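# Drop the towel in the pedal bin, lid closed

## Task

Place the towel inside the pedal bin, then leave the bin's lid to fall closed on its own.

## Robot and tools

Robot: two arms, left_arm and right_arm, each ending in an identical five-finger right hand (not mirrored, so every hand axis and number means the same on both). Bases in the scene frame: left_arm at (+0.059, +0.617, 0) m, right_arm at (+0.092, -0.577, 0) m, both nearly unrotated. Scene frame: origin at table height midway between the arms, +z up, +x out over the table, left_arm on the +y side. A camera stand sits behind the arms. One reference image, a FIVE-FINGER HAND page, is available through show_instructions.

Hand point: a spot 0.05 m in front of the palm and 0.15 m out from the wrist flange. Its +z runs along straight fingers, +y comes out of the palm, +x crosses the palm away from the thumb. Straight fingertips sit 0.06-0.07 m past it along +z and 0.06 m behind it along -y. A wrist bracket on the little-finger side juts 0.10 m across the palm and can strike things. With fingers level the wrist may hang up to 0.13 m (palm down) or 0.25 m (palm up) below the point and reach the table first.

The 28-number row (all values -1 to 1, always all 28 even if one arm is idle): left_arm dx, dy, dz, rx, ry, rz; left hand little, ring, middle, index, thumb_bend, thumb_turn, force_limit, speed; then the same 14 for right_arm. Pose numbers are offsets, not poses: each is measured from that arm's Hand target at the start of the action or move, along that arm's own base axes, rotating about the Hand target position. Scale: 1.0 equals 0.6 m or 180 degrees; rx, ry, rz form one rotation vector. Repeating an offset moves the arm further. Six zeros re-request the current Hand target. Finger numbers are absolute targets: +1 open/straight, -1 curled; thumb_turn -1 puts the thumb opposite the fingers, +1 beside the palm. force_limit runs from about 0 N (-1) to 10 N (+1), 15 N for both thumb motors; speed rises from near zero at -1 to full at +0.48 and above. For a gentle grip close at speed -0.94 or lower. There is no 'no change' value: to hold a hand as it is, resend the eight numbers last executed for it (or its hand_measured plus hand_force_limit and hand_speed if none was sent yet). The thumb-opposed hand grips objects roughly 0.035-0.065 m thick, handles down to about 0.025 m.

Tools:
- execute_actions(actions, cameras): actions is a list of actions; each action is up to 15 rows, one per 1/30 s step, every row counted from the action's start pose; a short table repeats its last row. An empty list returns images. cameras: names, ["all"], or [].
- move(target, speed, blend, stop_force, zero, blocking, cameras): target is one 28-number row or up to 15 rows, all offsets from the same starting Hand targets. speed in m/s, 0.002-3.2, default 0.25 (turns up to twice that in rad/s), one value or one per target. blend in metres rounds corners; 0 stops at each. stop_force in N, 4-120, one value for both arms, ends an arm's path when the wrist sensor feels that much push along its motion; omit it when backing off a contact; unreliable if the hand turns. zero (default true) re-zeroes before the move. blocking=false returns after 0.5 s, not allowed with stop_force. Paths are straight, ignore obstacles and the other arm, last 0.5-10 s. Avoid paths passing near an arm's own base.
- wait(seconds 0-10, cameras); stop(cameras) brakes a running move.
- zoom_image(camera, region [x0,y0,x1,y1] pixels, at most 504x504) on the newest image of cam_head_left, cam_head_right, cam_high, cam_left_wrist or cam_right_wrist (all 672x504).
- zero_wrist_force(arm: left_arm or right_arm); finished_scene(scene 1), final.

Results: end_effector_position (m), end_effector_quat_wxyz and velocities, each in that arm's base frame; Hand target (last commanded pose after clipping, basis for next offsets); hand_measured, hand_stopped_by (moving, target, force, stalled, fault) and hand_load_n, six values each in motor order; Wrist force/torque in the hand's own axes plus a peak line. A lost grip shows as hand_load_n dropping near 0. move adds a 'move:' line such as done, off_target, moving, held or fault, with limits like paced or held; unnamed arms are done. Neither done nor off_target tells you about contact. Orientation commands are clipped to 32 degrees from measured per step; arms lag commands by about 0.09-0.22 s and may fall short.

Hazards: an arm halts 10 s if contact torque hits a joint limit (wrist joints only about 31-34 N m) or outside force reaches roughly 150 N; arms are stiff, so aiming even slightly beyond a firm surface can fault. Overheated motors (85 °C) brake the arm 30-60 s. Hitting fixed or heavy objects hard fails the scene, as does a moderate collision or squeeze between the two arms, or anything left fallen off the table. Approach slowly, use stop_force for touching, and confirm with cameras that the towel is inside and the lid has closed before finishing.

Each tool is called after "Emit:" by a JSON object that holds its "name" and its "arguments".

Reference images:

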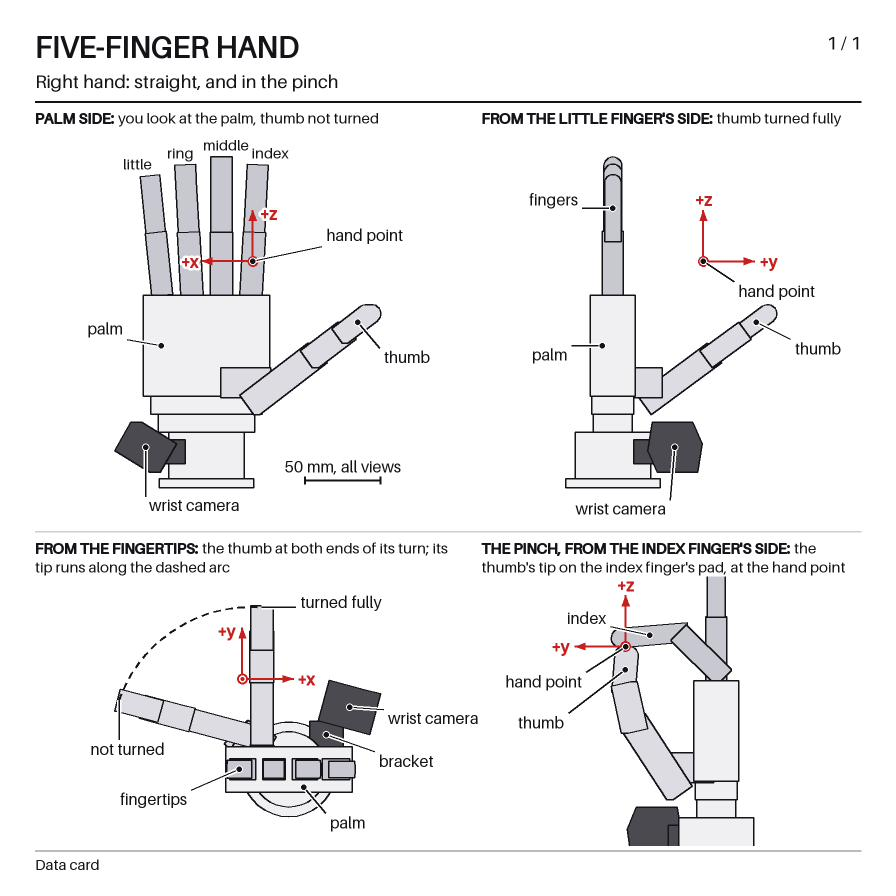

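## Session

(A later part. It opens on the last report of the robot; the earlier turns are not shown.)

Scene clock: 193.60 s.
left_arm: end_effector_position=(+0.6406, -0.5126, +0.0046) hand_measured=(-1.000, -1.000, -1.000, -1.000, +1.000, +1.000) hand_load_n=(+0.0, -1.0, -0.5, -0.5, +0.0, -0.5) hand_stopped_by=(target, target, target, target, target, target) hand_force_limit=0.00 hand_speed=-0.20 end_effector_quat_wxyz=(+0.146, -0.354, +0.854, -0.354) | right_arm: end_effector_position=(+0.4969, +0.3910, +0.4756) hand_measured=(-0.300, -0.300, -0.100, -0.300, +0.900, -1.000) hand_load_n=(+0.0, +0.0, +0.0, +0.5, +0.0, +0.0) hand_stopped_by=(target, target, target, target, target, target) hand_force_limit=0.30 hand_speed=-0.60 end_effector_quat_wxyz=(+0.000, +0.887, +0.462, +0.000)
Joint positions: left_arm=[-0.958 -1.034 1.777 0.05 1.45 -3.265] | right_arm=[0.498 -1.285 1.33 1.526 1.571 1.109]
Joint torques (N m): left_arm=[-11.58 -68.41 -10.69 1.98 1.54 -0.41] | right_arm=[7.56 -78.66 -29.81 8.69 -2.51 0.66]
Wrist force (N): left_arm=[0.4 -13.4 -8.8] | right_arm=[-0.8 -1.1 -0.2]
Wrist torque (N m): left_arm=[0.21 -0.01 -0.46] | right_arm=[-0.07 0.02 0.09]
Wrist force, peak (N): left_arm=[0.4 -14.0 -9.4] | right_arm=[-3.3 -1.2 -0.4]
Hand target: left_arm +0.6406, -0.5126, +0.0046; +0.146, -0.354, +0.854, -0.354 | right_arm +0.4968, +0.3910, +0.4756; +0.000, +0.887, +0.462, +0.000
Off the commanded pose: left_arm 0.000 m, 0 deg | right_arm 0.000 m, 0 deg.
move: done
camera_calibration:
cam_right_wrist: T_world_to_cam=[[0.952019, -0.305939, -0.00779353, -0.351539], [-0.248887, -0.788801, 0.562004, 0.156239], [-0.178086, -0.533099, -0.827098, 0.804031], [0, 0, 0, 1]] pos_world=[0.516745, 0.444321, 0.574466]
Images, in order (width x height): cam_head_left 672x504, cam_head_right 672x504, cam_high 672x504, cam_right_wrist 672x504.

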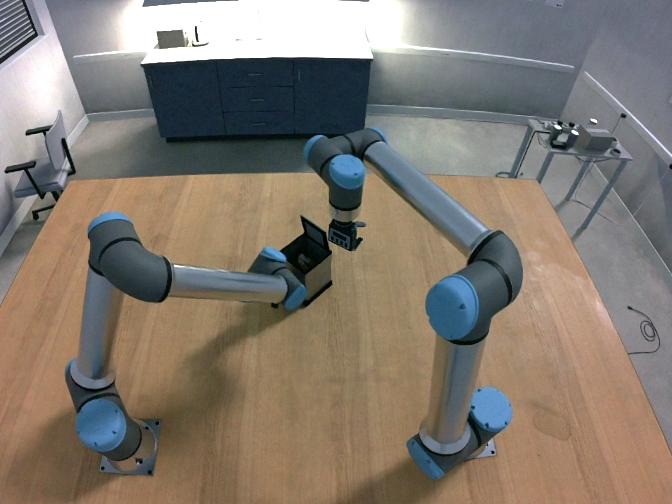

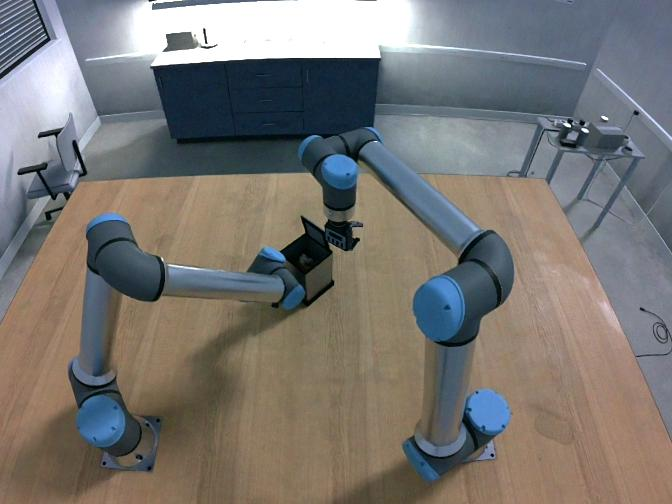

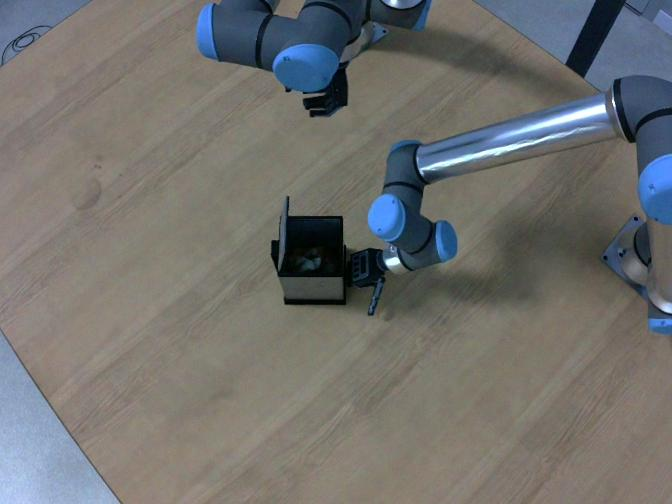

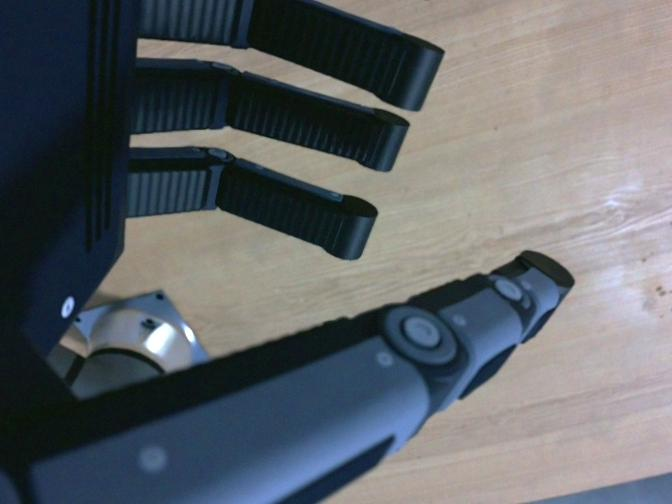

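Emit:
{"name": "move", "arguments": {"target": [[0,0,0.042,0,0,0,-1,-1,-1,-1,1,1,0,-0.2,0,0,0,0,0,0,-0.3,-0.3,-0.1,-0.3,0.9,-1,0.3,-0.6],[0,0,0.11,0,0,0,-1,-1,-1,-1,1,1,0,-0.2,0,0,0,0,0,0,-0.3,-0.3,-0.1,-0.3,0.9,-1,0.3,-0.6]], "speed": [0.015, 0.06], "blend": [0.005,0], "cameras": ["cam_high","cam_head_left"]}}

Scene clock: 197.37 s.
left_arm: end_effector_position=(+0.6407, -0.5127, +0.0708) hand_measured=(-1.000, -1.000, -1.000, -1.000, +1.000, +1.000) hand_load_n=(+0.0, +0.0, +0.0, +0.0, +0.0, +0.0) hand_stopped_by=(target, target, target, target, target, target) hand_force_limit=0.00 hand_speed=-0.20 end_effector_quat_wxyz=(+0.146, -0.354, +0.854, -0.354) | right_arm: end_effector_position=(+0.4968, +0.3910, +0.4756) hand_measured=(-0.300, -0.300, -0.100, -0.300, +0.900, -1.000) hand_load_n=(+0.0, +0.0, +0.0, +0.0, +0.0, +0.0) hand_stopped_by=(target, target, target, target, target, target) hand_force_limit=0.30 hand_speed=-0.60 end_effector_quat_wxyz=(+0.000, +0.887, +0.462, +0.000)
Joint positions: left_arm=[-0.958 -1.104 1.744 0.153 1.45 -3.265] | right_arm=[0.498 -1.285 1.33 1.526 1.571 1.109]
Joint torques (N m): left_arm=[-10.2 -60.3 -23.73 -0.66 1.82 0.58] | right_arm=[15.61 -77.31 -29.77 8.41 -2.68 -1.99]
Wrist force (N): left_arm=[0.1 -0.1 0.2] | right_arm=[-0.9 -0.9 -0.2]
Wrist torque (N m): left_arm=[0.03 -0.22 -0.19] | right_arm=[-0.04 0.04 0.09]
Wrist force, peak (N): left_arm=[0.2 -14.0 -9.2] | right_arm=[-1.2 -1.0 -0.4]
Hand target: left_arm +0.6406, -0.5126, +0.0706; +0.146, -0.354, +0.854, -0.354 | right_arm +0.4968, +0.3910, +0.4756; +0.000, +0.887, +0.462, +0.000
Off the commanded pose: left_arm 0.000 m, 0 deg | right_arm 0.000 m, 0 deg.
move: done
Images, in order (width x height): cam_head_left 672x504, cam_high 672x504.

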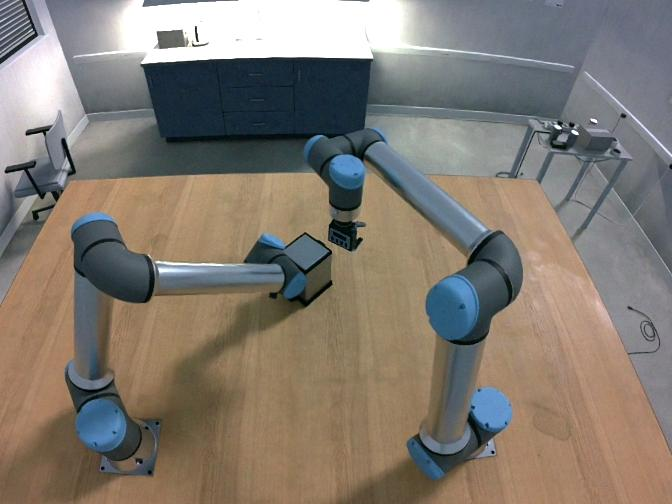

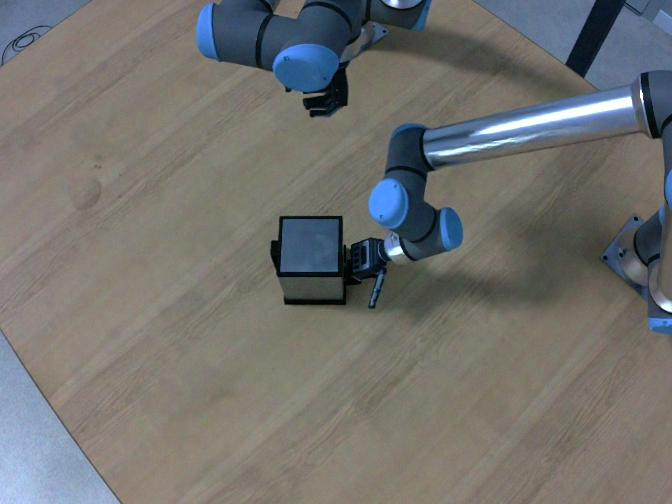

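Emit:
{"name": "move", "arguments": {"target": [-0.15,0.17,0.1,0,0,0,-1,-1,-1,-1,1,1,0,-0.2,0,0,0,0,0,0,-0.3,-0.3,-0.1,-0.3,0.9,-1,0.3,-0.6], "speed": 0.2, "cameras": ["cam_high"]}}

Emit:
{"name": "zoom_image", "arguments": {"camera": "cam_high", "region": [240, 180, 400, 320]}}

Scene clock: 199.30 s.
left_arm: end_effector_position=(+0.5506, -0.4108, +0.1306) hand_measured=(-1.000, -1.000, -1.000, -1.000, +1.000, +1.000) hand_load_n=(+0.0, +0.0, +0.0, +0.5, +0.0, -0.5) hand_stopped_by=(target, target, target, target, target, target) hand_force_limit=0.00 hand_speed=-0.20 end_effector_quat_wxyz=(+0.146, -0.354, +0.854, -0.354) | right_arm: end_effector_position=(+0.4968, +0.3910, +0.4756) hand_measured=(-0.300, -0.300, -0.100, -0.300, +0.900, -1.000) hand_load_n=(+0.0, +0.0, +0.0, +0.0, +0.0, +0.0) hand_stopped_by=(target, target, target, target, target, target) hand_force_limit=0.30 hand_speed=-0.60 end_effector_quat_wxyz=(+0.000, +0.887, +0.462, +0.000)
Joint positions: left_arm=[-0.988 -1.357 1.979 0.173 1.43 -3.286] | right_arm=[0.498 -1.285 1.33 1.526 1.571 1.109]
Joint torques (N m): left_arm=[7.2 -65.52 -24.78 -0.65 1.73 2.07] | right_arm=[13.52 -78.34 -30.19 8.43 -2.63 -2]
Wrist force (N): left_arm=[-0.1 -0.5 0.0] | right_arm=[-1.0 -0.3 -0.2]
Wrist torque (N m): left_arm=[-0.01 -0.16 0.11] | right_arm=[0.04 0.05 0.11]
Wrist force, peak (N): left_arm=[0.4 -1.0 2.1] | right_arm=[-1.0 -1.2 -0.4]
Hand target: left_arm +0.5506, -0.4106, +0.1306; +0.146, -0.354, +0.854, -0.354 | right_arm +0.4968, +0.3910, +0.4756; +0.000, +0.887, +0.462, +0.000
Off the commanded pose: left_arm 0.000 m, 0 deg | right_arm 0.000 m, 0 deg.
move: done
Images, in order (width x height): cam_high 672x504.

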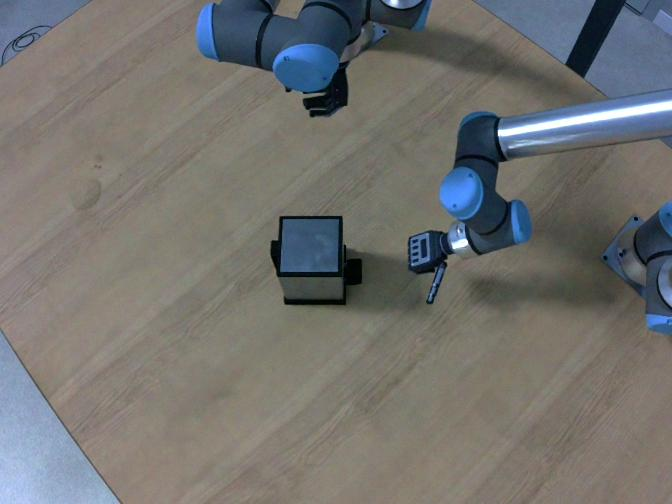

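Scaled by 3.150 from the camera's 672x504 image, which has a finer 960x720 frame.

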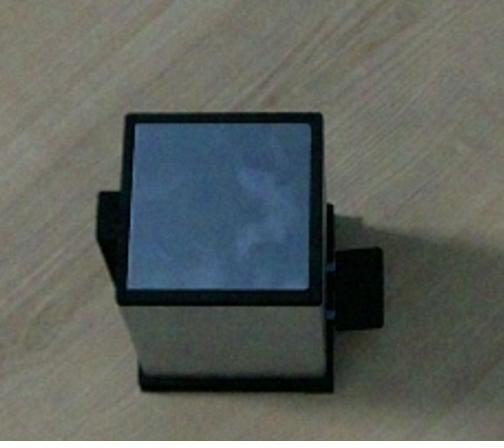

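The lid is shut with the towel inside, and both hands are clear of the bin.

Emit:
{"name": "finished_scene", "arguments": {}}

The scene is finished: the task was done.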